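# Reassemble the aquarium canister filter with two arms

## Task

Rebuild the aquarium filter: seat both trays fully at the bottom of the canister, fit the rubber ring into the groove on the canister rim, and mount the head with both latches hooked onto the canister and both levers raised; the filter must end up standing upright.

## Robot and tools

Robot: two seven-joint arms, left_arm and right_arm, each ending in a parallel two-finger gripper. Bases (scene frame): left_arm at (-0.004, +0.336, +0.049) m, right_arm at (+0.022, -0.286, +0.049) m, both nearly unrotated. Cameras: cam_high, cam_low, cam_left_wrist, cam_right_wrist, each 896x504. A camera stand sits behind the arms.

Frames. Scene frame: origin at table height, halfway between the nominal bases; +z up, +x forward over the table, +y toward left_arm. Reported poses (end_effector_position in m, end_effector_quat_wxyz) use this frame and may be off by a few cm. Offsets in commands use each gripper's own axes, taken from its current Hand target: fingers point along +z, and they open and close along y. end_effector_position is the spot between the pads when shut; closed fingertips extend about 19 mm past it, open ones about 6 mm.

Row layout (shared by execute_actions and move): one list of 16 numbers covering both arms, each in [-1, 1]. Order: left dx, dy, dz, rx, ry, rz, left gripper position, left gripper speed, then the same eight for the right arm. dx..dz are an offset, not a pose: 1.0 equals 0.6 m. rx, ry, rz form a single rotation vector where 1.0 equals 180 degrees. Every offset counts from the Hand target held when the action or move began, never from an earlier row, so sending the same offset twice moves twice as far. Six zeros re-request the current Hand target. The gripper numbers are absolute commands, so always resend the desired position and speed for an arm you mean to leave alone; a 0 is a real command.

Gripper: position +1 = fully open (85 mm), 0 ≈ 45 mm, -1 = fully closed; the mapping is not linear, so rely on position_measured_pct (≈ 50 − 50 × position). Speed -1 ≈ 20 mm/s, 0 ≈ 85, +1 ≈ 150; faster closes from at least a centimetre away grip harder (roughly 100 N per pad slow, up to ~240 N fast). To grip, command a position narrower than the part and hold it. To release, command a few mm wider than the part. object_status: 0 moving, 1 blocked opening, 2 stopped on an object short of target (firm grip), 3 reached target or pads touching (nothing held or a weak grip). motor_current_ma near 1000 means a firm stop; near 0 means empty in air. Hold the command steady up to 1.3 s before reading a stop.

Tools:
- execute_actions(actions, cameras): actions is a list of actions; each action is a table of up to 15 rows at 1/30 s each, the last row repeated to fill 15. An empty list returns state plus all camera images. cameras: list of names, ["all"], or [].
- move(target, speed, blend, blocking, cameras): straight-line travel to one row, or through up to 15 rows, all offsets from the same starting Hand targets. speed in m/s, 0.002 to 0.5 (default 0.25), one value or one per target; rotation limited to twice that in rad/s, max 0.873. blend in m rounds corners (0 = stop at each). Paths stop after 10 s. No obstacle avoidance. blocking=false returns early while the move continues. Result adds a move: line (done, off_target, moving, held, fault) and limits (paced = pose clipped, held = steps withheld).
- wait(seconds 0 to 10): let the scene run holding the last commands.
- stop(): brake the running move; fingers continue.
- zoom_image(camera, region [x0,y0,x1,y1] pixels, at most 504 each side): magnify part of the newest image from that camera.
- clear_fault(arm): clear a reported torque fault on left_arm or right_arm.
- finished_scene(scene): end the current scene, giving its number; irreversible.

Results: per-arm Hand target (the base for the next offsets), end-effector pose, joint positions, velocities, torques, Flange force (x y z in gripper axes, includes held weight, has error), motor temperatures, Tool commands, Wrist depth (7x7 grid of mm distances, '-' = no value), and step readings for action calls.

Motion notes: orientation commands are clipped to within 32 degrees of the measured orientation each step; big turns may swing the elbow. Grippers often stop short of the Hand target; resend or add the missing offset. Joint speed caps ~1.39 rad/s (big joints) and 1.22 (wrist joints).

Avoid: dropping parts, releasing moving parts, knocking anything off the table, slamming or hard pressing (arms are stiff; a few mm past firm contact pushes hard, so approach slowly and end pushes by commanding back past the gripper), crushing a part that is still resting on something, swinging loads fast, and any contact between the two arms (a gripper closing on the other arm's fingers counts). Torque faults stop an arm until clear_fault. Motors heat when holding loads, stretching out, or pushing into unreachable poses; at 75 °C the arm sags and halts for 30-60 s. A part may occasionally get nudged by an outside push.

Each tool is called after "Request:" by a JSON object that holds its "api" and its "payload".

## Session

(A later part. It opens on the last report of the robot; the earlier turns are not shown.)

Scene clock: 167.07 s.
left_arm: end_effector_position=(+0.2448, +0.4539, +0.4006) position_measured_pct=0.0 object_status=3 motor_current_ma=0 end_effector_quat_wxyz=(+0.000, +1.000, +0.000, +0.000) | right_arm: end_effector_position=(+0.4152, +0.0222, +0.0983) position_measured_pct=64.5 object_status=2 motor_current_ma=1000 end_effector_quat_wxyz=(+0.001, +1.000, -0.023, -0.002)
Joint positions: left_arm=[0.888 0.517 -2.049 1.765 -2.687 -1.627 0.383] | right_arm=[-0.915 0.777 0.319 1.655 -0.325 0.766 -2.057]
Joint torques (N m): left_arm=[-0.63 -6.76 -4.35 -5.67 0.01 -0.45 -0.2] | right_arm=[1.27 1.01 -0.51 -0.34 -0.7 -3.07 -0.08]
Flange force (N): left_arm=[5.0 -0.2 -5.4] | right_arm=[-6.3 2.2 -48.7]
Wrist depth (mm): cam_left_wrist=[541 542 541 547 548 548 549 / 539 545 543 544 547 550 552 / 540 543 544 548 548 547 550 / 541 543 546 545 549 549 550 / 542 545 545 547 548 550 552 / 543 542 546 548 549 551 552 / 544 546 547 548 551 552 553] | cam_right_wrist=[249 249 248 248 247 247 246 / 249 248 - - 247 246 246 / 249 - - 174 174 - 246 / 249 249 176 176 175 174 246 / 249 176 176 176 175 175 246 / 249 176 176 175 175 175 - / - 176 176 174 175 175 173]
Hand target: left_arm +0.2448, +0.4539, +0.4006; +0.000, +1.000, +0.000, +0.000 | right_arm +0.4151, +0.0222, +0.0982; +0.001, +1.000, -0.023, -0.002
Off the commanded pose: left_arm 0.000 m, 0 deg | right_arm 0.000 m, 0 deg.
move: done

Request:
{"api": "move", "payload": {"target": [[0,0,0,0,0,0,1,1,0,0,-0.0018,0,0,0,-0.5,-1],[0,0,0,0,0,0,1,1,0,0,-0.0018,0,0,0,0.05,0],[0,0,0,0,0,0,1,1,0,0,-0.33,0,0,0,0.05,0],[0,0,0,0,0,0,1,1,-0.35,0,-0.43,0,0,-0.0145,0.5,0]], "speed": [0.02,0.05,0.12,0.2], "cameras": ["cam_right_wrist"]}}

Request:
{"api": "zoom_image", "payload": {"camera": "cam_right_wrist", "region": [200, 0, 700, 500]}}

Scene clock: 173.57 s.
left_arm: end_effector_position=(+0.2448, +0.4539, +0.4006) position_measured_pct=0.0 object_status=3 motor_current_ma=0 end_effector_quat_wxyz=(+0.000, +1.000, +0.000, +0.000) | right_arm: end_effector_position=(+0.2064, +0.0321, +0.3570) position_measured_pct=25.1 object_status=0 motor_current_ma=0 end_effector_quat_wxyz=(+0.001, +1.000, +0.000, -0.002)
Joint positions: left_arm=[0.888 0.517 -2.049 1.765 -2.687 -1.627 0.383] | right_arm=[-1.394 0.155 0.33 1.689 -0.055 1.309 -2.621]
Joint torques (N m): left_arm=[-0.52 -6.78 -4.41 -5.72 0.09 -0.44 -0.18] | right_arm=[1.1 -10.96 0.87 -7.77 -0.07 0.05 -0.01]
Flange force (N): left_arm=[5.3 -0.7 -5.2] | right_arm=[-1.5 -2.2 -2.7]
Wrist depth (mm): cam_left_wrist=[538 541 544 544 548 549 548 / 541 543 544 547 548 548 550 / 539 545 545 545 547 549 549 / 543 543 545 548 550 551 553 / 541 546 547 546 550 550 553 / 542 546 547 548 549 551 552 / 546 547 547 550 549 553 553] | cam_right_wrist=[508 507 506 433 433 504 504 / 508 508 507 507 505 503 503 / 509 507 506 507 506 503 503 / 508 508 507 506 507 503 502 / 507 508 508 506 504 503 503 / 509 507 508 506 505 503 503 / 508 510 507 506 504 503 503]
Hand target: left_arm +0.2448, +0.4539, +0.4006; +0.000, +1.000, +0.000, +0.000 | right_arm +0.2064, +0.0321, +0.3570; +0.001, +1.000, +0.000, -0.002
Off the commanded pose: left_arm 0.000 m, 0 deg | right_arm 0.000 m, 0 deg.
move: done
Images, in order (width x height): cam_right_wrist 896x504.

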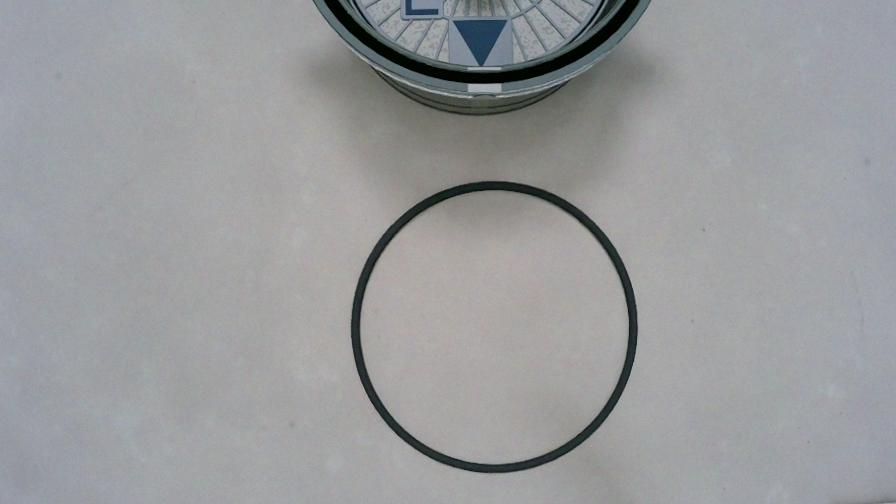

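Scaled by 1.008 from the camera's 896x504 image, which has a finer 1280x720 frame.

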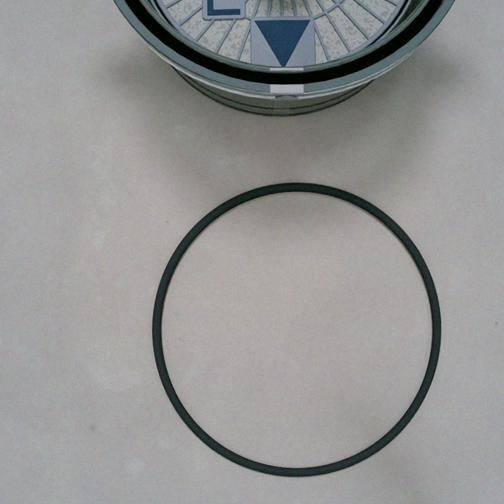

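Request:
{"api": "move", "payload": {"target": [[0,0,0,0,0,0,1,1,0.025,0.237,0.45,0,0,0,-1,0],[0,0,0,0,0,0,1,1,0.025,0.237,0.55,0,0,0,-1,0]], "speed": [0.2,0.06], "cameras": ["cam_right_wrist"]}}

Scene clock: 179.43 s.
left_arm: end_effector_position=(+0.2448, +0.4539, +0.4006) position_measured_pct=0.0 object_status=3 motor_current_ma=0 end_effector_quat_wxyz=(+0.000, +1.000, +0.000, +0.000) | right_arm: end_effector_position=(+0.2201, -0.1105, +0.0272) position_measured_pct=98.7 object_status=3 motor_current_ma=960 end_effector_quat_wxyz=(+0.001, +1.000, +0.000, -0.002)
Joint positions: left_arm=[0.888 0.517 -2.049 1.765 -2.687 -1.627 0.383] | right_arm=[-0.805 0.712 -0.021 2.461 -0.398 -0.03 -1.99]
Joint torques (N m): left_arm=[-0.6 -6.78 -4.37 -5.71 0.04 -0.44 -0.21] | right_arm=[1.15 -12.73 0.58 1.48 -0.13 0.02 -0.03]
Flange force (N): left_arm=[5.0 -0.3 -5.3] | right_arm=[0.6 -5.9 -2.3]
Wrist depth (mm): cam_left_wrist=[541 543 544 545 546 548 549 / 541 543 546 546 546 549 549 / 541 545 543 544 548 550 553 / 542 543 545 548 547 548 551 / 543 543 545 546 548 549 553 / 543 543 545 546 550 550 551 / 542 546 547 547 551 553 552] | cam_right_wrist=[175 175 175 175 174 174 174 / 176 175 175 174 174 174 174 / 175 175 175 175 174 174 174 / 176 175 175 175 174 174 174 / 175 175 175 174 174 174 174 / 175 175 175 174 174 174 174 / 175 175 175 175 174 174 174]
Hand target: left_arm +0.2448, +0.4539, +0.4006; +0.000, +1.000, +0.000, +0.000 | right_arm +0.2201, -0.1105, +0.0272; +0.001, +1.000, +0.000, -0.002
Off the commanded pose: left_arm 0.000 m, 0 deg | right_arm 0.000 m, 0 deg.
move: done
Images, in order (width x height): cam_right_wrist 896x504.

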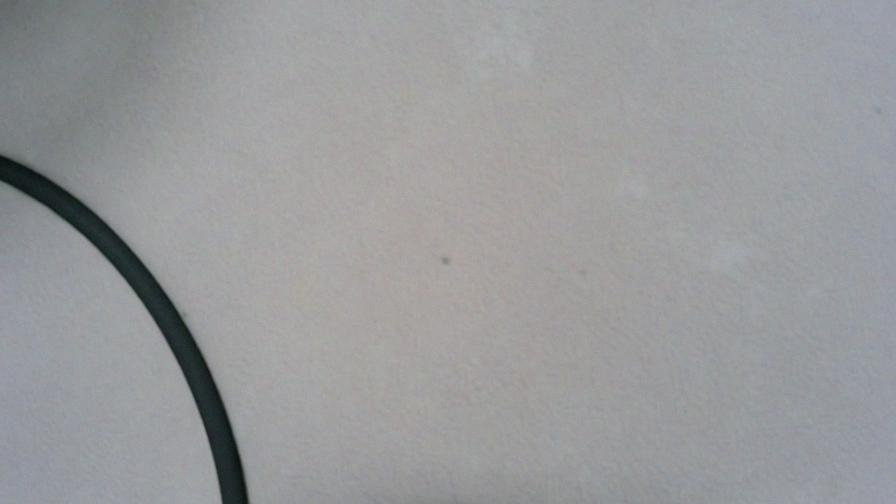

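Request:
{"api": "move", "payload": {"target": [0,0,0,0,0,0,1,1,0,0,0.005,0,0,0,-1,0], "speed": 0.02}}

Request:
{"api": "move", "payload": {"target": [0,0,0,0,0,0,1,1,0,0,0.003,0,0,0,-1,0], "speed": 0.02}}

Request:
{"api": "move", "payload": {"target": [0,0,0,0,0,0,1,1,0,0,0.002,0,0,0,-1,0], "speed": 0.02}}

Request:
{"api": "move", "payload": {"target": [0,0,0,0,0,0,1,1,0,0,0.002,0,0,0,-1,0], "speed": 0.02}}

Scene clock: 180.83 s.
left_arm: end_effector_position=(+0.2448, +0.4539, +0.4006) position_measured_pct=0.0 object_status=3 motor_current_ma=0 end_effector_quat_wxyz=(+0.000, +1.000, +0.000, +0.000) | right_arm: end_effector_position=(+0.2200, -0.1106, +0.0242) position_measured_pct=98.7 object_status=3 motor_current_ma=960 end_effector_quat_wxyz=(+0.001, +1.000, +0.000, -0.002)
Joint positions: left_arm=[0.888 0.517 -2.049 1.765 -2.687 -1.627 0.383] | right_arm=[-0.8 0.723 -0.028 2.461 -0.398 -0.042 -1.99]
Joint torques (N m): left_arm=[-0.67 -6.76 -4.41 -5.78 0.05 -0.46 -0.16] | right_arm=[1.12 -12.9 0.57 1.61 -0.09 0.02 -0.06]
Flange force (N): left_arm=[4.8 -0.2 -5.0] | right_arm=[0.7 -5.8 -1.8]
Wrist depth (mm): cam_left_wrist=[540 543 545 546 547 550 548 / 542 544 544 547 547 550 550 / 542 543 545 549 548 549 552 / 543 543 543 548 547 551 551 / 542 544 544 549 549 552 552 / 544 544 548 550 550 549 551 / 543 545 546 548 549 549 553] | cam_right_wrist=[173 172 172 172 171 171 171 / 173 172 172 172 171 171 171 / 173 172 172 172 171 171 171 / 173 172 172 172 171 171 171 / 172 172 172 172 171 171 171 / 172 172 172 172 171 171 170 / 172 172 172 172 171 171 171]
Hand target: left_arm +0.2448, +0.4539, +0.4006; +0.000, +1.000, +0.000, +0.000 | right_arm +0.2201, -0.1105, +0.0242; +0.001, +1.000, +0.000, -0.002
Off the commanded pose: left_arm 0.000 m, 0 deg | right_arm 0.000 m, 0 deg.
move: done

Scene clock: 181.53 s.
left_arm: end_effector_position=(+0.2448, +0.4539, +0.4006) position_measured_pct=0.0 object_status=3 motor_current_ma=0 end_effector_quat_wxyz=(+0.000, +1.000, +0.000, +0.000) | right_arm: end_effector_position=(+0.2201, -0.1105, +0.0224) position_measured_pct=98.7 object_status=3 motor_current_ma=960 end_effector_quat_wxyz=(+0.001, +1.000, +0.000, -0.002)
Joint positions: left_arm=[0.888 0.517 -2.049 1.765 -2.687 -1.627 0.383] | right_arm=[-0.797 0.73 -0.032 2.461 -0.398 -0.049 -1.991]
Joint torques (N m): left_arm=[-0.64 -6.79 -4.41 -5.69 0.07 -0.42 -0.16] | right_arm=[1.13 -12.93 0.56 1.71 -0.12 0.01 -0.05]
Flange force (N): left_arm=[5.0 -0.3 -5.4] | right_arm=[0.9 -5.9 -1.8]
Wrist depth (mm): cam_left_wrist=[539 542 546 548 547 548 549 / 541 544 544 545 545 548 549 / 543 543 545 546 548 548 550 / 544 543 544 547 547 547 552 / 543 546 545 548 551 549 553 / 543 544 546 548 551 549 553 / 544 545 546 548 549 553 554] | cam_right_wrist=[171 170 170 170 170 169 169 / 171 171 170 170 169 169 169 / 171 170 170 170 170 169 169 / 171 170 170 170 169 169 169 / 171 170 170 170 170 169 169 / 170 170 170 170 169 169 169 / 171 170 170 170 169 169 169]
Hand target: left_arm +0.2448, +0.4539, +0.4006; +0.000, +1.000, +0.000, +0.000 | right_arm +0.2201, -0.1105, +0.0224; +0.001, +1.000, +0.000, -0.002
Off the commanded pose: left_arm 0.000 m, 0 deg | right_arm 0.000 m, 0 deg.
move: done

Scene clock: 182.23 s.
left_arm: end_effector_position=(+0.2448, +0.4539, +0.4006) position_measured_pct=0.0 object_status=3 motor_current_ma=0 end_effector_quat_wxyz=(+0.000, +1.000, +0.000, +0.000) | right_arm: end_effector_position=(+0.2200, -0.1106, +0.0212) position_measured_pct=98.7 object_status=3 motor_current_ma=960 end_effector_quat_wxyz=(+0.001, +1.000, +0.000, -0.002)
Joint positions: left_arm=[0.888 0.517 -2.049 1.765 -2.687 -1.627 0.383] | right_arm=[-0.795 0.734 -0.034 2.461 -0.398 -0.054 -1.991]
Joint torques (N m): left_arm=[-0.55 -6.78 -4.37 -5.73 0.07 -0.48 -0.18] | right_arm=[1.11 -12.9 0.51 1.75 -0.13 0 -0.06]
Flange force (N): left_arm=[5.0 -0.5 -5.1] | right_arm=[1.1 -5.9 -2.1]
Wrist depth (mm): cam_left_wrist=[539 543 541 546 549 550 550 / 540 543 545 546 546 549 549 / 543 545 544 545 548 549 549 / 542 544 543 549 547 548 552 / 543 543 546 548 549 549 551 / 543 543 547 549 551 549 550 / 542 544 546 548 550 550 551] | cam_right_wrist=[169 169 169 169 168 168 168 / 169 169 169 169 168 168 167 / 170 169 169 169 168 168 168 / 169 169 169 169 168 168 168 / 169 169 169 169 168 168 168 / 169 169 169 169 168 168 168 / 169 169 169 169 168 168 168]
Hand target: left_arm +0.2448, +0.4539, +0.4006; +0.000, +1.000, +0.000, +0.000 | right_arm +0.2200, -0.1106, +0.0212; +0.001, +1.000, +0.000, -0.002
Off the commanded pose: left_arm 0.000 m, 0 deg | right_arm 0.000 m, 0 deg.
move: done

Scene clock: 182.93 s.
left_arm: end_effector_position=(+0.2448, +0.4539, +0.4006) position_measured_pct=0.0 object_status=3 motor_current_ma=0 end_effector_quat_wxyz=(+0.000, +1.000, +0.000, +0.000) | right_arm: end_effector_position=(+0.2200, -0.1105, +0.0200) position_measured_pct=98.7 object_status=3 motor_current_ma=960 end_effector_quat_wxyz=(+0.001, +1.000, +0.000, -0.002)
Joint positions: left_arm=[0.888 0.517 -2.049 1.765 -2.687 -1.627 0.383] | right_arm=[-0.793 0.739 -0.037 2.461 -0.398 -0.059 -1.991]
Joint torques (N m): left_arm=[-0.58 -6.7 -4.37 -5.74 0.03 -0.43 -0.19] | right_arm=[1.11 -12.94 0.56 1.75 -0.12 0.03 -0.04]
Flange force (N): left_arm=[5.0 -0.4 -5.3] | right_arm=[0.8 -5.7 -1.8]
Wrist depth (mm): cam_left_wrist=[539 542 543 548 546 548 550 / 542 543 547 546 546 550 550 / 542 543 541 547 547 547 550 / 542 544 544 545 548 550 551 / 543 545 546 547 549 550 550 / 543 544 545 547 549 551 551 / 544 545 547 547 550 552 553] | cam_right_wrist=[168 168 168 167 167 167 167 / 168 168 168 167 167 167 167 / 168 168 168 167 167 167 167 / 168 168 168 167 167 167 167 / 168 168 167 167 167 167 167 / 168 168 168 167 167 167 167 / 168 168 167 167 167 167 166]
Hand target: left_arm +0.2448, +0.4539, +0.4006; +0.000, +1.000, +0.000, +0.000 | right_arm +0.2200, -0.1105, +0.0200; +0.001, +1.000, +0.000, -0.002
Off the commanded pose: left_arm 0.000 m, 0 deg | right_arm 0.000 m, 0 deg.
move: done

Request:
{"api": "move", "payload": {"target": [0,0,0,0,0,0,1,1,0,0,0.002,0,0,0,-1,0], "speed": 0.02}}

Request:
{"api": "move", "payload": {"target": [0,0,0,0,0,0,1,1,0,0,0.002,0,0,0,-1,0], "speed": 0.02}}

Scene clock: 184.40 s.
left_arm: end_effector_position=(+0.2448, +0.4539, +0.4006) position_measured_pct=0.0 object_status=3 motor_current_ma=0 end_effector_quat_wxyz=(+0.000, +1.000, +0.000, +0.000) | right_arm: end_effector_position=(+0.2200, -0.1105, +0.0188) position_measured_pct=98.7 object_status=3 motor_current_ma=960 end_effector_quat_wxyz=(+0.001, +1.000, +0.000, -0.002)
Joint positions: left_arm=[0.888 0.517 -2.049 1.765 -2.687 -1.627 0.383] | right_arm=[-0.792 0.743 -0.039 2.461 -0.397 -0.063 -1.991]
Joint torques (N m): left_arm=[-0.64 -6.76 -4.38 -5.67 0.11 -0.43 -0.15] | right_arm=[1.13 -12.98 0.55 1.83 -0.1 0.06 -0.05]
Flange force (N): left_arm=[4.9 -0.3 -5.5] | right_arm=[0.7 -5.8 -1.6]
Wrist depth (mm): cam_left_wrist=[541 543 544 544 546 548 548 / 541 544 546 548 545 548 550 / 542 544 547 548 546 550 551 / 543 544 545 546 549 553 550 / 541 544 547 547 550 550 551 / 541 546 548 548 549 550 551 / 545 546 547 547 549 551 554] | cam_right_wrist=[167 167 167 166 166 166 165 / 167 167 166 166 166 166 165 / 167 167 166 166 166 166 165 / 167 167 166 166 166 166 165 / 167 167 166 166 166 166 165 / 167 167 166 166 166 166 165 / 167 167 166 166 166 166 165]
Hand target: left_arm +0.2448, +0.4539, +0.4006; +0.000, +1.000, +0.000, +0.000 | right_arm +0.2200, -0.1106, +0.0188; +0.001, +1.000, +0.000, -0.002
Off the commanded pose: left_arm 0.000 m, 0 deg | right_arm 0.000 m, 0 deg.
move: done

Scene clock: 185.10 s.
left_arm: end_effector_position=(+0.2448, +0.4539, +0.4006) position_measured_pct=0.0 object_status=3 motor_current_ma=0 end_effector_quat_wxyz=(+0.000, +1.000, +0.000, +0.000) | right_arm: end_effector_position=(+0.2200, -0.1106, +0.0176) position_measured_pct=98.7 object_status=3 motor_current_ma=960 end_effector_quat_wxyz=(+0.001, +1.000, +0.000, -0.002)
Joint positions: left_arm=[0.888 0.517 -2.049 1.765 -2.687 -1.627 0.383] | right_arm=[-0.79 0.747 -0.042 2.461 -0.397 -0.068 -1.991]
Joint torques (N m): left_arm=[-0.6 -6.76 -4.41 -5.7 0.08 -0.44 -0.22] | right_arm=[0.56 14.39 -0.45 -10.07 0.04 -3.96 -0.06]
Flange force (N): left_arm=[5.2 -0.4 -5.4] | right_arm=[-9.9 6.3 -122.1]
Wrist depth (mm): cam_left_wrist=[542 543 543 545 547 547 549 / 542 543 545 546 548 548 548 / 540 544 544 545 548 549 551 / 540 544 545 547 548 549 552 / 542 542 544 548 548 550 551 / 541 548 547 548 549 550 552 / 541 544 546 549 548 553 554] | cam_right_wrist=[167 167 166 166 166 165 165 / 167 167 166 166 166 165 165 / 167 167 166 166 165 165 165 / 167 167 166 166 166 165 165 / 167 167 166 166 165 165 165 / 167 166 166 166 165 165 165 / 167 166 166 166 166 165 165]
Hand target: left_arm +0.2448, +0.4539, +0.4006; +0.000, +1.000, +0.000, +0.000 | right_arm +0.2200, -0.1106, +0.0176; +0.001, +1.000, +0.000, -0.002
Off the commanded pose: left_arm 0.000 m, 0 deg | right_arm 0.000 m, 0 deg.
move: done

Request:
{"api": "move", "payload": {"target": [[0,0,0,0,0,0,1,1,0.0025,0,-0.071,0,0,0,-1,0],[0,0,0,0,0,0,1,1,0.0025,-0.0757,-0.071,0,0,0,-0.3,0],[0,0,0,0,0,0,1,1,0.0025,-0.0757,-0.0035,0,0,0,-0.3,0]], "speed": [0.05,0.1,0.06], "cameras": ["cam_high","cam_low","cam_right_wrist"]}}

Request:
{"api": "zoom_image", "payload": {"camera": "cam_low", "region": [220, 200, 360, 310]}}

Request:
{"api": "zoom_image", "payload": {"camera": "cam_high", "region": [400, 130, 510, 230]}}

Scene clock: 190.13 s.
left_arm: end_effector_position=(+0.2448, +0.4539, +0.4006) position_measured_pct=0.0 object_status=3 motor_current_ma=0 end_effector_quat_wxyz=(+0.000, +1.000, +0.000, +0.000) | right_arm: end_effector_position=(+0.2215, -0.0651, +0.0196) position_measured_pct=64.9 object_status=3 motor_current_ma=0 end_effector_quat_wxyz=(+0.001, +1.000, +0.000, -0.002)
Joint positions: left_arm=[0.888 0.517 -2.049 1.765 -2.687 -1.627 0.383] | right_arm=[-0.943 0.741 0.029 2.357 -0.44 0.052 -2.05]
Joint torques (N m): left_arm=[-0.57 -6.68 -4.4 -5.77 0.08 -0.45 -0.2] | right_arm=[1.11 -13.86 0.79 0.83 -0.09 0.01 -0.06]
Flange force (N): left_arm=[5.0 -0.6 -5.2] | right_arm=[0.4 -5.6 -2.0]
Wrist depth (mm): cam_left_wrist=[541 542 545 544 547 547 551 / 541 543 545 544 547 549 550 / 542 543 544 546 548 548 551 / 543 541 544 544 547 548 548 / 542 544 547 549 549 550 553 / 545 545 547 547 549 552 551 / 541 546 549 549 549 551 553] | cam_right_wrist=[168 168 168 167 167 166 166 / 168 168 167 167 167 166 166 / 168 168 167 167 167 166 166 / 168 168 167 167 167 167 166 / 168 168 167 167 167 166 166 / 168 168 167 167 167 167 166 / 168 168 167 167 167 166 166]
Hand target: left_arm +0.2448, +0.4539, +0.4006; +0.000, +1.000, +0.000, +0.000 | right_arm +0.2215, -0.0651, +0.0196; +0.001, +1.000, +0.000, -0.002
Off the commanded pose: left_arm 0.000 m, 0 deg | right_arm 0.000 m, 0 deg.
move: done
Images, in order (width x height): cam_high 896x504, cam_low 896x504, cam_right_wrist 896x504.

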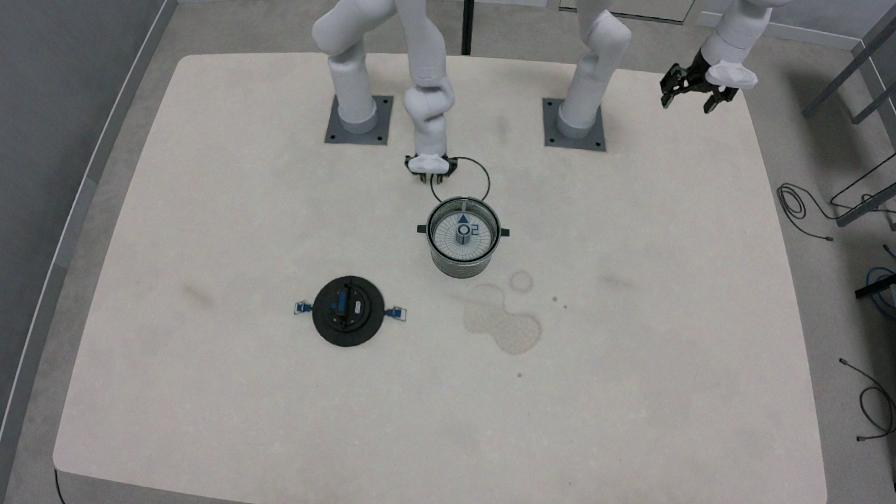

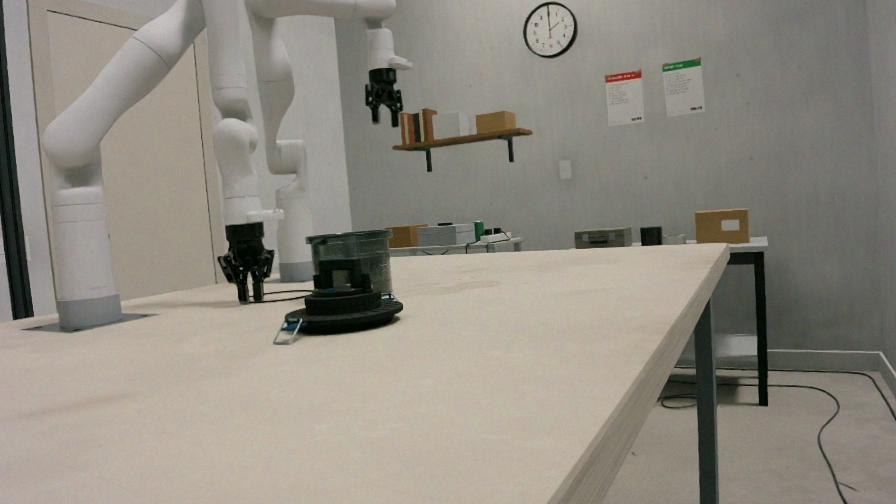

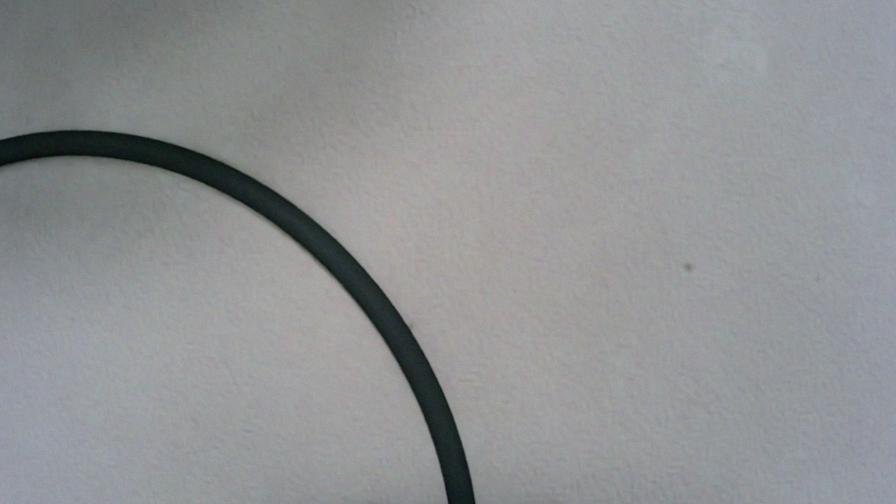

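Scaled by 3.600 from the camera's 896x504 image, which has a finer 1280x720 frame.

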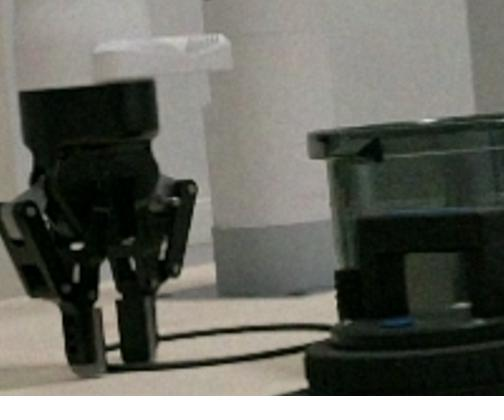

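Scaled by 4.582 from the camera's 896x504 image, which has a finer 1280x720 frame.

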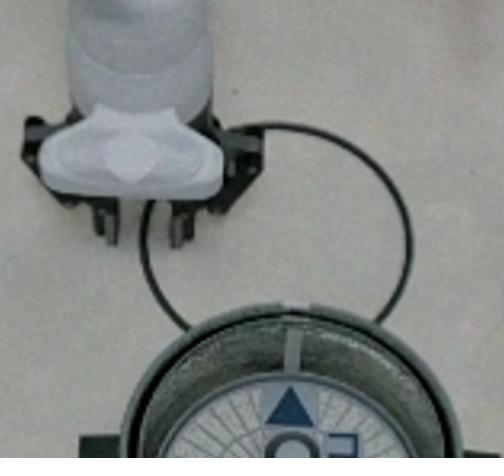

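Request:
{"api": "move", "payload": {"target": [0,0,0,0,0,0,1,1,0,0,0,0,0,0,-1,-1]}}

Request:
{"api": "wait", "payload": {"seconds": 1}}

Request:
{"api": "move", "payload": {"target": [0,0,0,0,0,0,1,1,0,0,-0.1,0,0,0,-1,-1], "speed": 0.05, "cameras": ["cam_high","cam_low","cam_right_wrist"]}}

Request:
{"api": "zoom_image", "payload": {"camera": "cam_low", "region": [220, 200, 360, 310]}}

Request:
{"api": "zoom_image", "payload": {"camera": "cam_high", "region": [400, 130, 510, 230]}}

Scene clock: 193.13 s.
left_arm: end_effector_position=(+0.2448, +0.4539, +0.4006) position_measured_pct=0.0 object_status=3 motor_current_ma=0 end_effector_quat_wxyz=(+0.000, +1.000, +0.000, +0.000) | right_arm: end_effector_position=(+0.2215, -0.0651, +0.0196) position_measured_pct=96.5 object_status=0 motor_current_ma=1000 end_effector_quat_wxyz=(+0.001, +1.000, +0.000, -0.002)
Joint positions: left_arm=[0.888 0.517 -2.049 1.765 -2.687 -1.627 0.383] | right_arm=[-0.943 0.741 0.029 2.357 -0.44 0.052 -2.05]
Joint torques (N m): left_arm=[-0.63 -6.76 -4.44 -5.75 0.04 -0.52 -0.2] | right_arm=[1.04 -12.04 0.69 0.5 -0.11 -0.17 -0.06]
Flange force (N): left_arm=[5.1 -0.4 -5.0] | right_arm=[0.0 -4.9 -8.8]
Wrist depth (mm): cam_left_wrist=[540 542 541 546 547 548 550 / 543 543 543 544 548 550 551 / 542 543 547 545 546 551 553 / 542 543 543 548 548 550 550 / 542 547 546 545 548 549 552 / 544 543 546 548 546 553 552 / 543 544 544 548 550 552 553] | cam_right_wrist=[168 168 168 167 167 166 166 / 168 168 167 167 167 166 166 / 168 168 167 167 167 166 166 / 168 168 167 167 167 167 166 / 168 168 167 167 167 167 166 / 168 168 167 167 166 166 166 / 168 168 167 167 167 167 166]
Hand target: left_arm +0.2448, +0.4539, +0.4006; +0.000, +1.000, +0.000, +0.000 | right_arm +0.2215, -0.0651, +0.0196; +0.001, +1.000, +0.000, -0.002
Off the commanded pose: left_arm 0.000 m, 0 deg | right_arm 0.000 m, 0 deg.
move: done

Scene clock: 194.13 s.
left_arm: end_effector_position=(+0.2448, +0.4539, +0.4006) position_measured_pct=0.0 object_status=3 motor_current_ma=0 end_effector_quat_wxyz=(+0.000, +1.000, +0.000, +0.000) | right_arm: end_effector_position=(+0.2215, -0.0651, +0.0196) position_measured_pct=96.5 object_status=2 motor_current_ma=1000 end_effector_quat_wxyz=(+0.001, +1.000, +0.000, -0.002)
Joint positions: left_arm=[0.888 0.517 -2.049 1.765 -2.687 -1.627 0.383] | right_arm=[-0.943 0.741 0.029 2.357 -0.44 0.052 -2.05]
Joint torques (N m): left_arm=[-0.61 -6.75 -4.37 -5.76 0.01 -0.46 -0.21] | right_arm=[1.06 -12.04 0.7 0.53 -0.1 -0.2 -0.05]
Flange force (N): left_arm=[5.0 -0.3 -5.1] | right_arm=[0.1 -5.1 -8.9]
Wrist depth (mm): cam_left_wrist=[540 541 544 545 547 548 548 / 542 544 545 546 548 548 550 / 542 546 544 547 548 547 553 / 543 543 545 547 548 551 553 / 543 544 543 545 548 548 553 / 543 546 546 548 548 550 553 / 543 544 546 548 548 552 554] | cam_right_wrist=[168 168 167 167 167 167 166 / 168 168 167 167 167 166 166 / 168 168 167 167 167 167 166 / 168 168 167 167 167 167 166 / 168 168 167 167 167 167 166 / 168 168 167 167 167 166 166 / 168 168 167 167 167 167 166]
Hand target: left_arm +0.2448, +0.4539, +0.4006; +0.000, +1.000, +0.000, +0.000 | right_arm +0.2215, -0.0651, +0.0196; +0.001, +1.000, +0.000, -0.002
Tool commands: left_gripper/position=+1.0 left_gripper/speed=+1.0 right_gripper/position=-1.0 right_gripper/speed=-1.0
Off the commanded pose: left_arm 0.000 m, 0 deg | right_arm 0.000 m, 0 deg.
wait: 1.00 s; at rest by 0.17 s

Scene clock: 195.63 s.
left_arm: end_effector_position=(+0.2448, +0.4539, +0.4006) position_measured_pct=0.0 object_status=3 motor_current_ma=0 end_effector_quat_wxyz=(+0.000, +1.000, +0.000, +0.000) | right_arm: end_effector_position=(+0.2218, -0.0651, +0.0796) position_measured_pct=96.5 object_status=2 motor_current_ma=1000 end_effector_quat_wxyz=(+0.001, +1.000, +0.000, -0.002)
Joint positions: left_arm=[0.888 0.517 -2.049 1.765 -2.687 -1.627 0.383] | right_arm=[-1.068 0.553 0.196 2.344 -0.392 0.277 -2.09]
Joint torques (N m): left_arm=[-0.58 -6.81 -4.35 -5.74 0.07 -0.44 -0.2] | right_arm=[1.08 -12.49 1.21 -1.12 -0.08 -0.02 -0.07]
Flange force (N): left_arm=[4.9 -0.2 -5.3] | right_arm=[-0.2 -5.1 -3.1]
Wrist depth (mm): cam_left_wrist=[541 543 545 545 546 547 548 / 539 543 544 547 547 547 552 / 543 543 545 544 548 550 551 / 540 544 546 546 548 548 548 / 543 544 544 547 547 549 549 / 543 544 545 548 548 551 554 / 544 544 546 549 550 551 552] | cam_right_wrist=[229 228 228 227 227 226 226 / 228 228 227 227 227 227 226 / 229 228 228 227 227 227 226 / 229 228 192 227 227 227 226 / 228 228 228 227 227 226 226 / 228 227 227 227 227 226 226 / 228 228 228 227 227 227 226]
Hand target: left_arm +0.2448, +0.4539, +0.4006; +0.000, +1.000, +0.000, +0.000 | right_arm +0.2218, -0.0650, +0.0796; +0.001, +1.000, +0.000, -0.002
Off the commanded pose: left_arm 0.000 m, 0 deg | right_arm 0.000 m, 0 deg.
move: done
Images, in order (width x height): cam_high 896x504, cam_low 896x504, cam_right_wrist 896x504.

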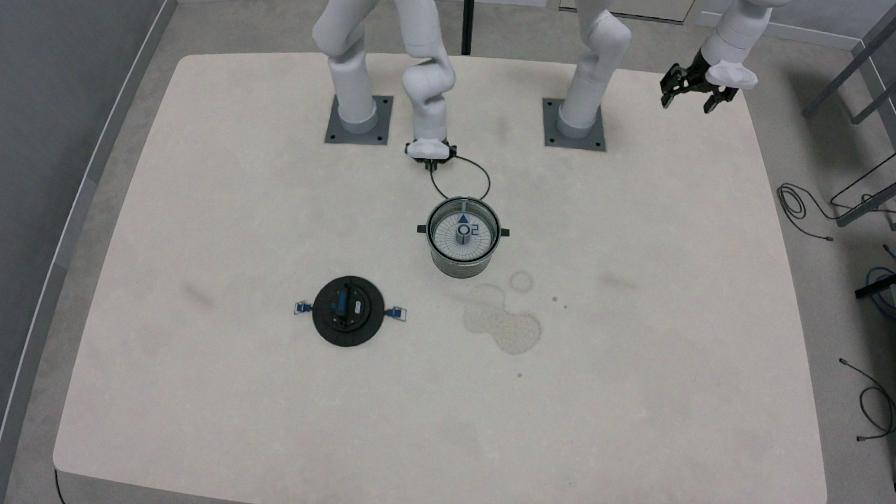

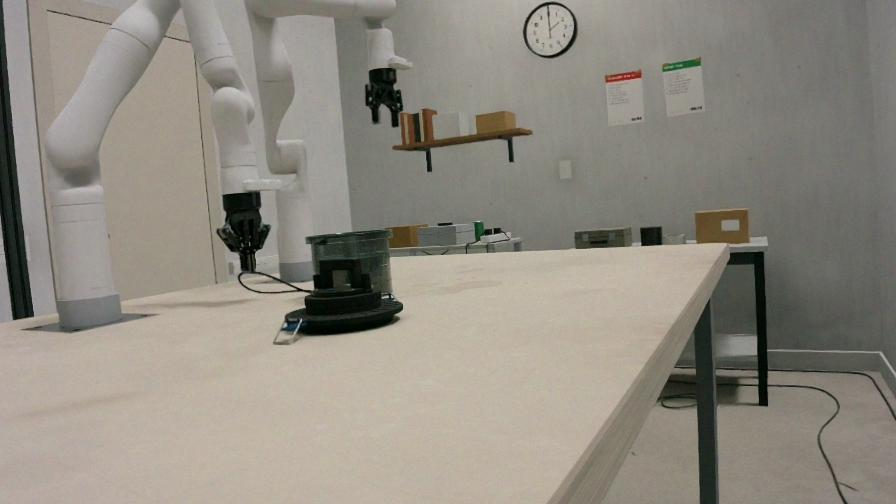

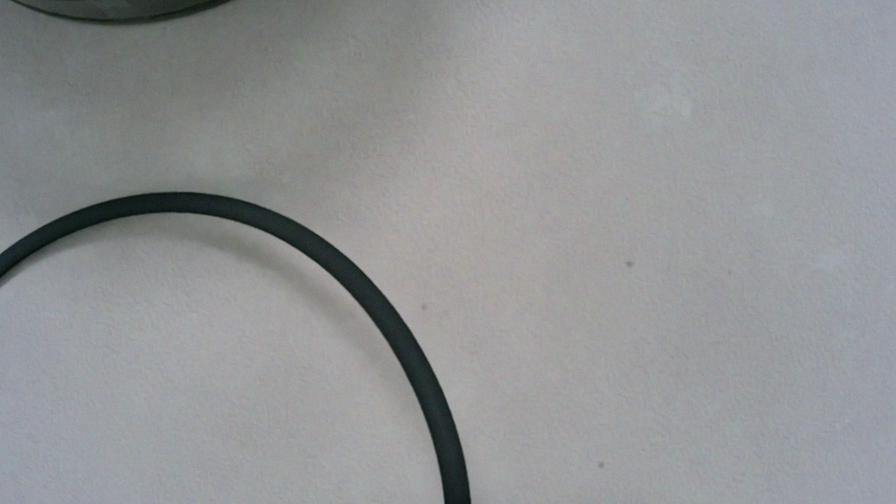

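Scaled by 3.600 from the camera's 896x504 image, which has a finer 1280x720 frame.

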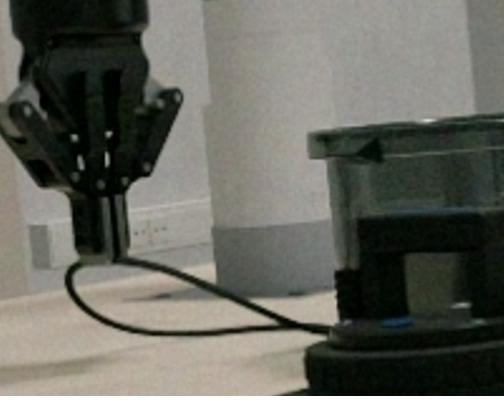

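Scaled by 4.582 from the camera's 896x504 image, which has a finer 1280x720 frame.

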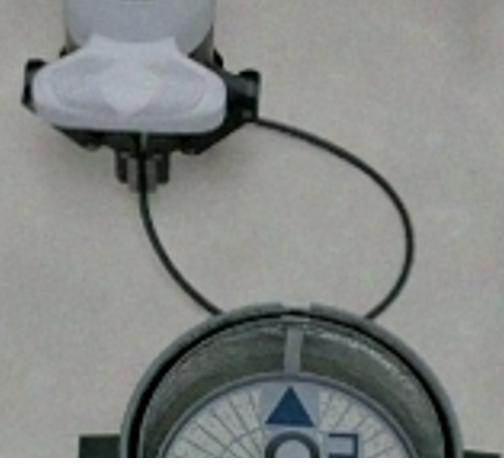

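Request:
{"api": "move", "payload": {"target": [[0,0,0,0,0,0,1,1,0,0,0.1,0,0,0,-1,-1],[-0.039,0.607,0.418,0,0,0,-0.3,1,0,0,0.1,0,0,0,-1,-1]], "speed": [0.05,0.2], "cameras": ["cam_high","cam_low","cam_left_wrist"]}}

Request:
{"api": "zoom_image", "payload": {"camera": "cam_high", "region": [400, 110, 530, 230]}}

Scene clock: 202.90 s.
left_arm: end_effector_position=(+0.2212, +0.0897, +0.1498) position_measured_pct=64.9 object_status=0 motor_current_ma=0 end_effector_quat_wxyz=(+0.000, +1.000, +0.000, +0.000) | right_arm: end_effector_position=(+0.2215, -0.0651, +0.0196) position_measured_pct=96.5 object_status=2 motor_current_ma=1000 end_effector_quat_wxyz=(+0.001, +1.000, +0.000, -0.002)
Joint positions: left_arm=[1.635 1.364 -1.913 2.139 -1.934 -1.737 1.005] | right_arm=[-0.943 0.741 0.029 2.357 -0.443 0.052 -2.046]
Joint torques (N m): left_arm=[-0.69 -15.46 -7.44 -0.99 0.03 -0.42 -0.17] | right_arm=[1.02 -12.94 0.78 -0.69 -0.08 -0.69 -0.07]
Flange force (N): left_arm=[2.9 6.6 -0.6] | right_arm=[-1.3 -3.3 -7.5]
Wrist depth (mm): cam_left_wrist=[292 293 293 294 294 295 296 / 292 293 294 294 295 295 296 / 293 294 294 295 295 296 296 / 293 295 294 295 296 296 297 / 294 295 295 296 296 296 297 / 294 295 295 296 296 297 297 / 295 295 295 296 297 297 203] | cam_right_wrist=[168 168 167 167 167 167 167 / 168 168 167 167 167 167 166 / 168 168 167 167 167 167 166 / 168 168 167 167 167 167 166 / 168 168 167 167 167 166 166 / 168 168 167 167 167 166 166 / 168 168 167 167 167 166 166]
Hand target: left_arm +0.2212, +0.0897, +0.1498; +0.000, +1.000, +0.000, +0.000 | right_arm +0.2215, -0.0651, +0.0196; +0.001, +1.000, +0.000, -0.002
Off the commanded pose: left_arm 0.000 m, 0 deg | right_arm 0.000 m, 0 deg.
move: done
Images, in order (width x height): cam_high 896x504, cam_low 896x504, cam_left_wrist 896x504.

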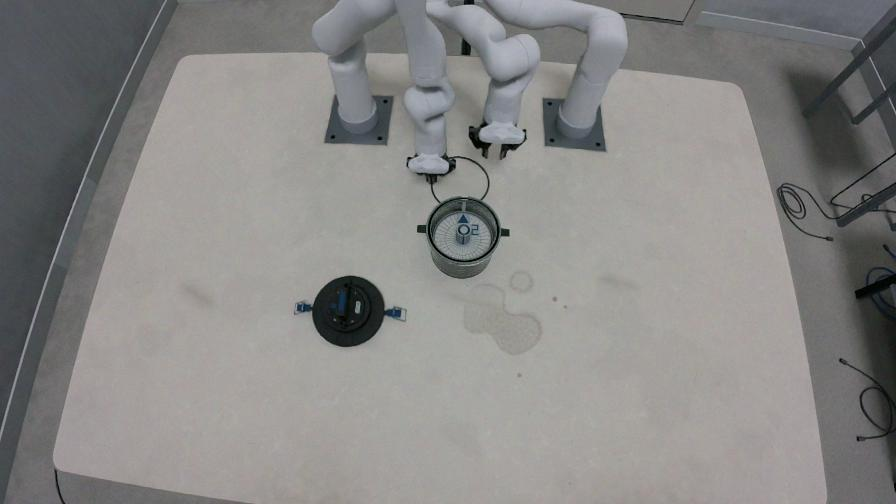

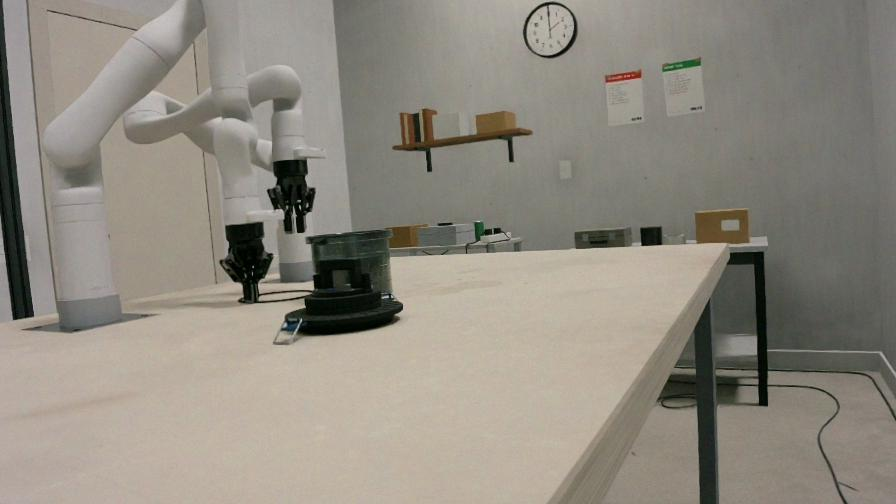

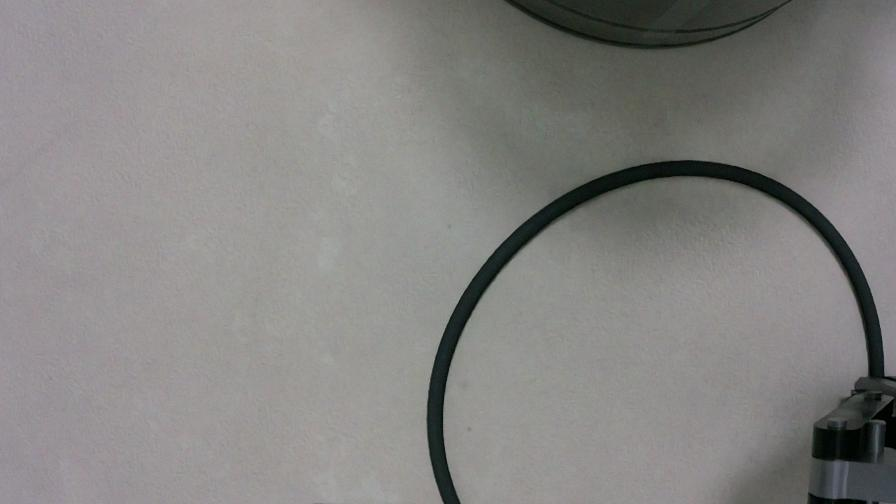

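Scaled by 3.877 from the camera's 896x504 image, which has a finer 1280x720 frame.

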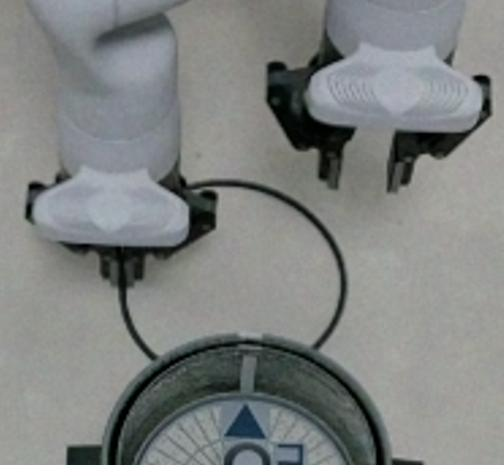

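Request:
{"api": "move", "payload": {"target": [[0.002,0,0.18,0,0,0,-0.3,1,0,0,0,0,0,0,-1,-1],[0.002,0,0.213,0,0,0,-0.3,1,0,0,0,0,0,0,-1,-1]], "speed": [0.1,0.03], "cameras": ["cam_high","cam_low","cam_left_wrist"]}}

Request:
{"api": "zoom_image", "payload": {"camera": "cam_high", "region": [400, 110, 530, 230]}}

Request:
{"api": "zoom_image", "payload": {"camera": "cam_low", "region": [220, 200, 360, 310]}}

Scene clock: 207.47 s.
left_arm: end_effector_position=(+0.2223, +0.0897, +0.0220) position_measured_pct=64.9 object_status=3 motor_current_ma=0 end_effector_quat_wxyz=(+0.000, +1.000, +0.000, +0.000) | right_arm: end_effector_position=(+0.2215, -0.0651, +0.0196) position_measured_pct=96.5 object_status=2 motor_current_ma=1000 end_effector_quat_wxyz=(+0.001, +1.000, +0.000, -0.002)
Joint positions: left_arm=[1.624 1.61 -1.654 2.211 -1.589 -1.661 0.989] | right_arm=[-0.943 0.741 0.029 2.357 -0.443 0.052 -2.046]
Joint torques (N m): left_arm=[-0.61 -15.68 -7.59 1.93 0.01 -0.42 -0.17] | right_arm=[1.09 -12.93 0.7 -0.67 -0.13 -0.67 -0.05]
Flange force (N): left_arm=[3.0 6.7 2.5] | right_arm=[-1.3 -3.7 -7.8]
Wrist depth (mm): cam_left_wrist=[166 166 166 167 167 167 168 / 166 166 167 167 167 167 167 / 166 166 167 167 167 168 168 / 166 167 167 167 168 168 168 / 167 167 167 167 168 168 168 / 167 167 167 168 168 168 169 / 167 167 168 168 168 169 169] | cam_right_wrist=[168 168 167 167 167 166 166 / 168 168 167 167 167 166 166 / 168 168 167 167 167 167 166 / 168 168 167 167 167 167 166 / 168 168 167 167 167 166 166 / 168 167 167 167 167 166 166 / 168 168 167 167 167 167 166]
Hand target: left_arm +0.2223, +0.0897, +0.0220; +0.000, +1.000, +0.000, +0.000 | right_arm +0.2215, -0.0651, +0.0196; +0.001, +1.000, +0.000, -0.002
Off the commanded pose: left_arm 0.000 m, 0 deg | right_arm 0.000 m, 0 deg.
move: done
Images, in order (width x height): cam_high 896x504, cam_low 896x504, cam_left_wrist 896x504.

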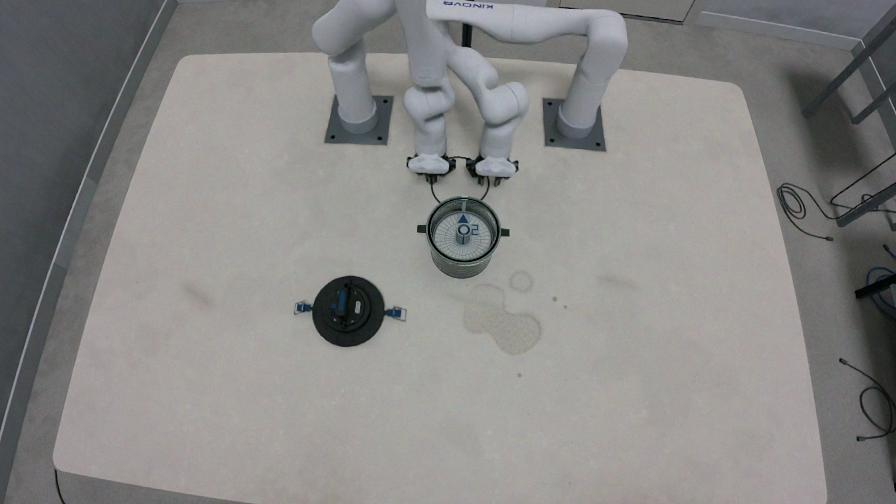

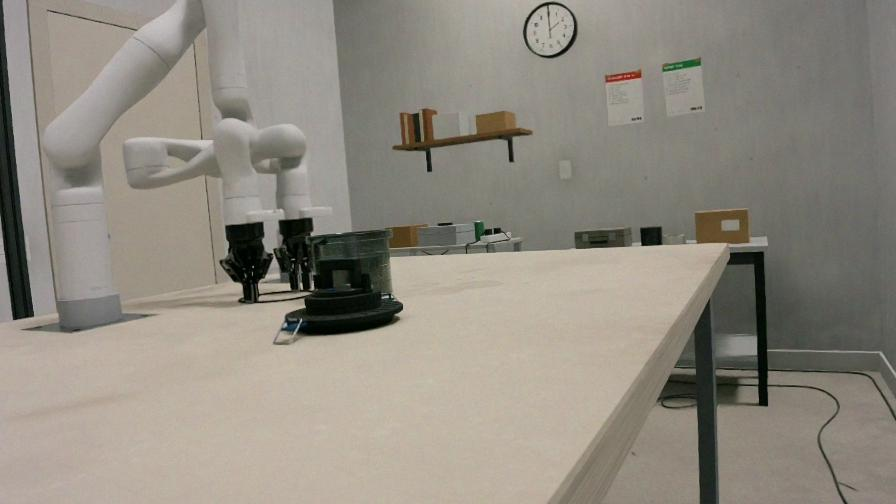

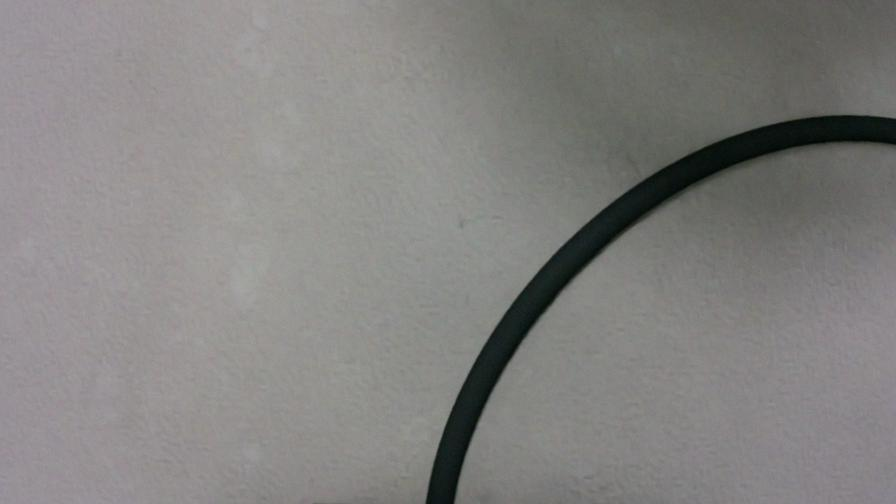

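Scaled by 3.877 from the camera's 896x504 image, which has a finer 1280x720 frame.

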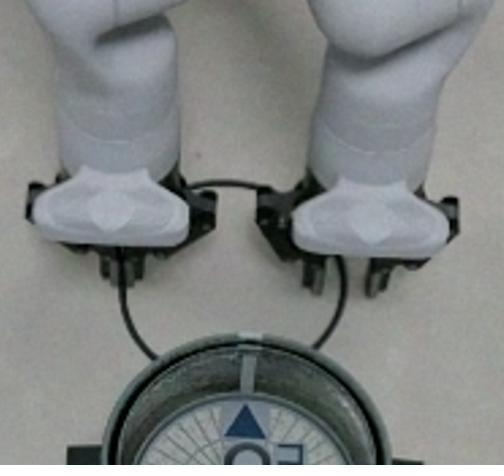

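Scaled by 3.600 from the camera's 896x504 image, which has a finer 1280x720 frame.

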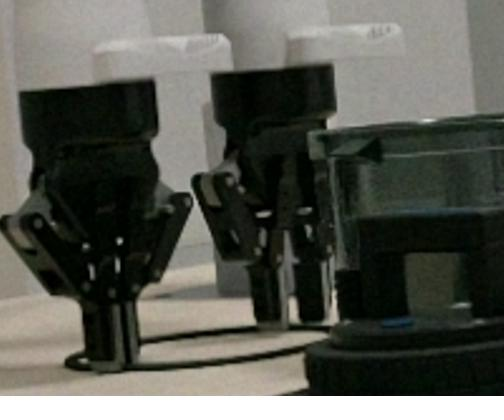

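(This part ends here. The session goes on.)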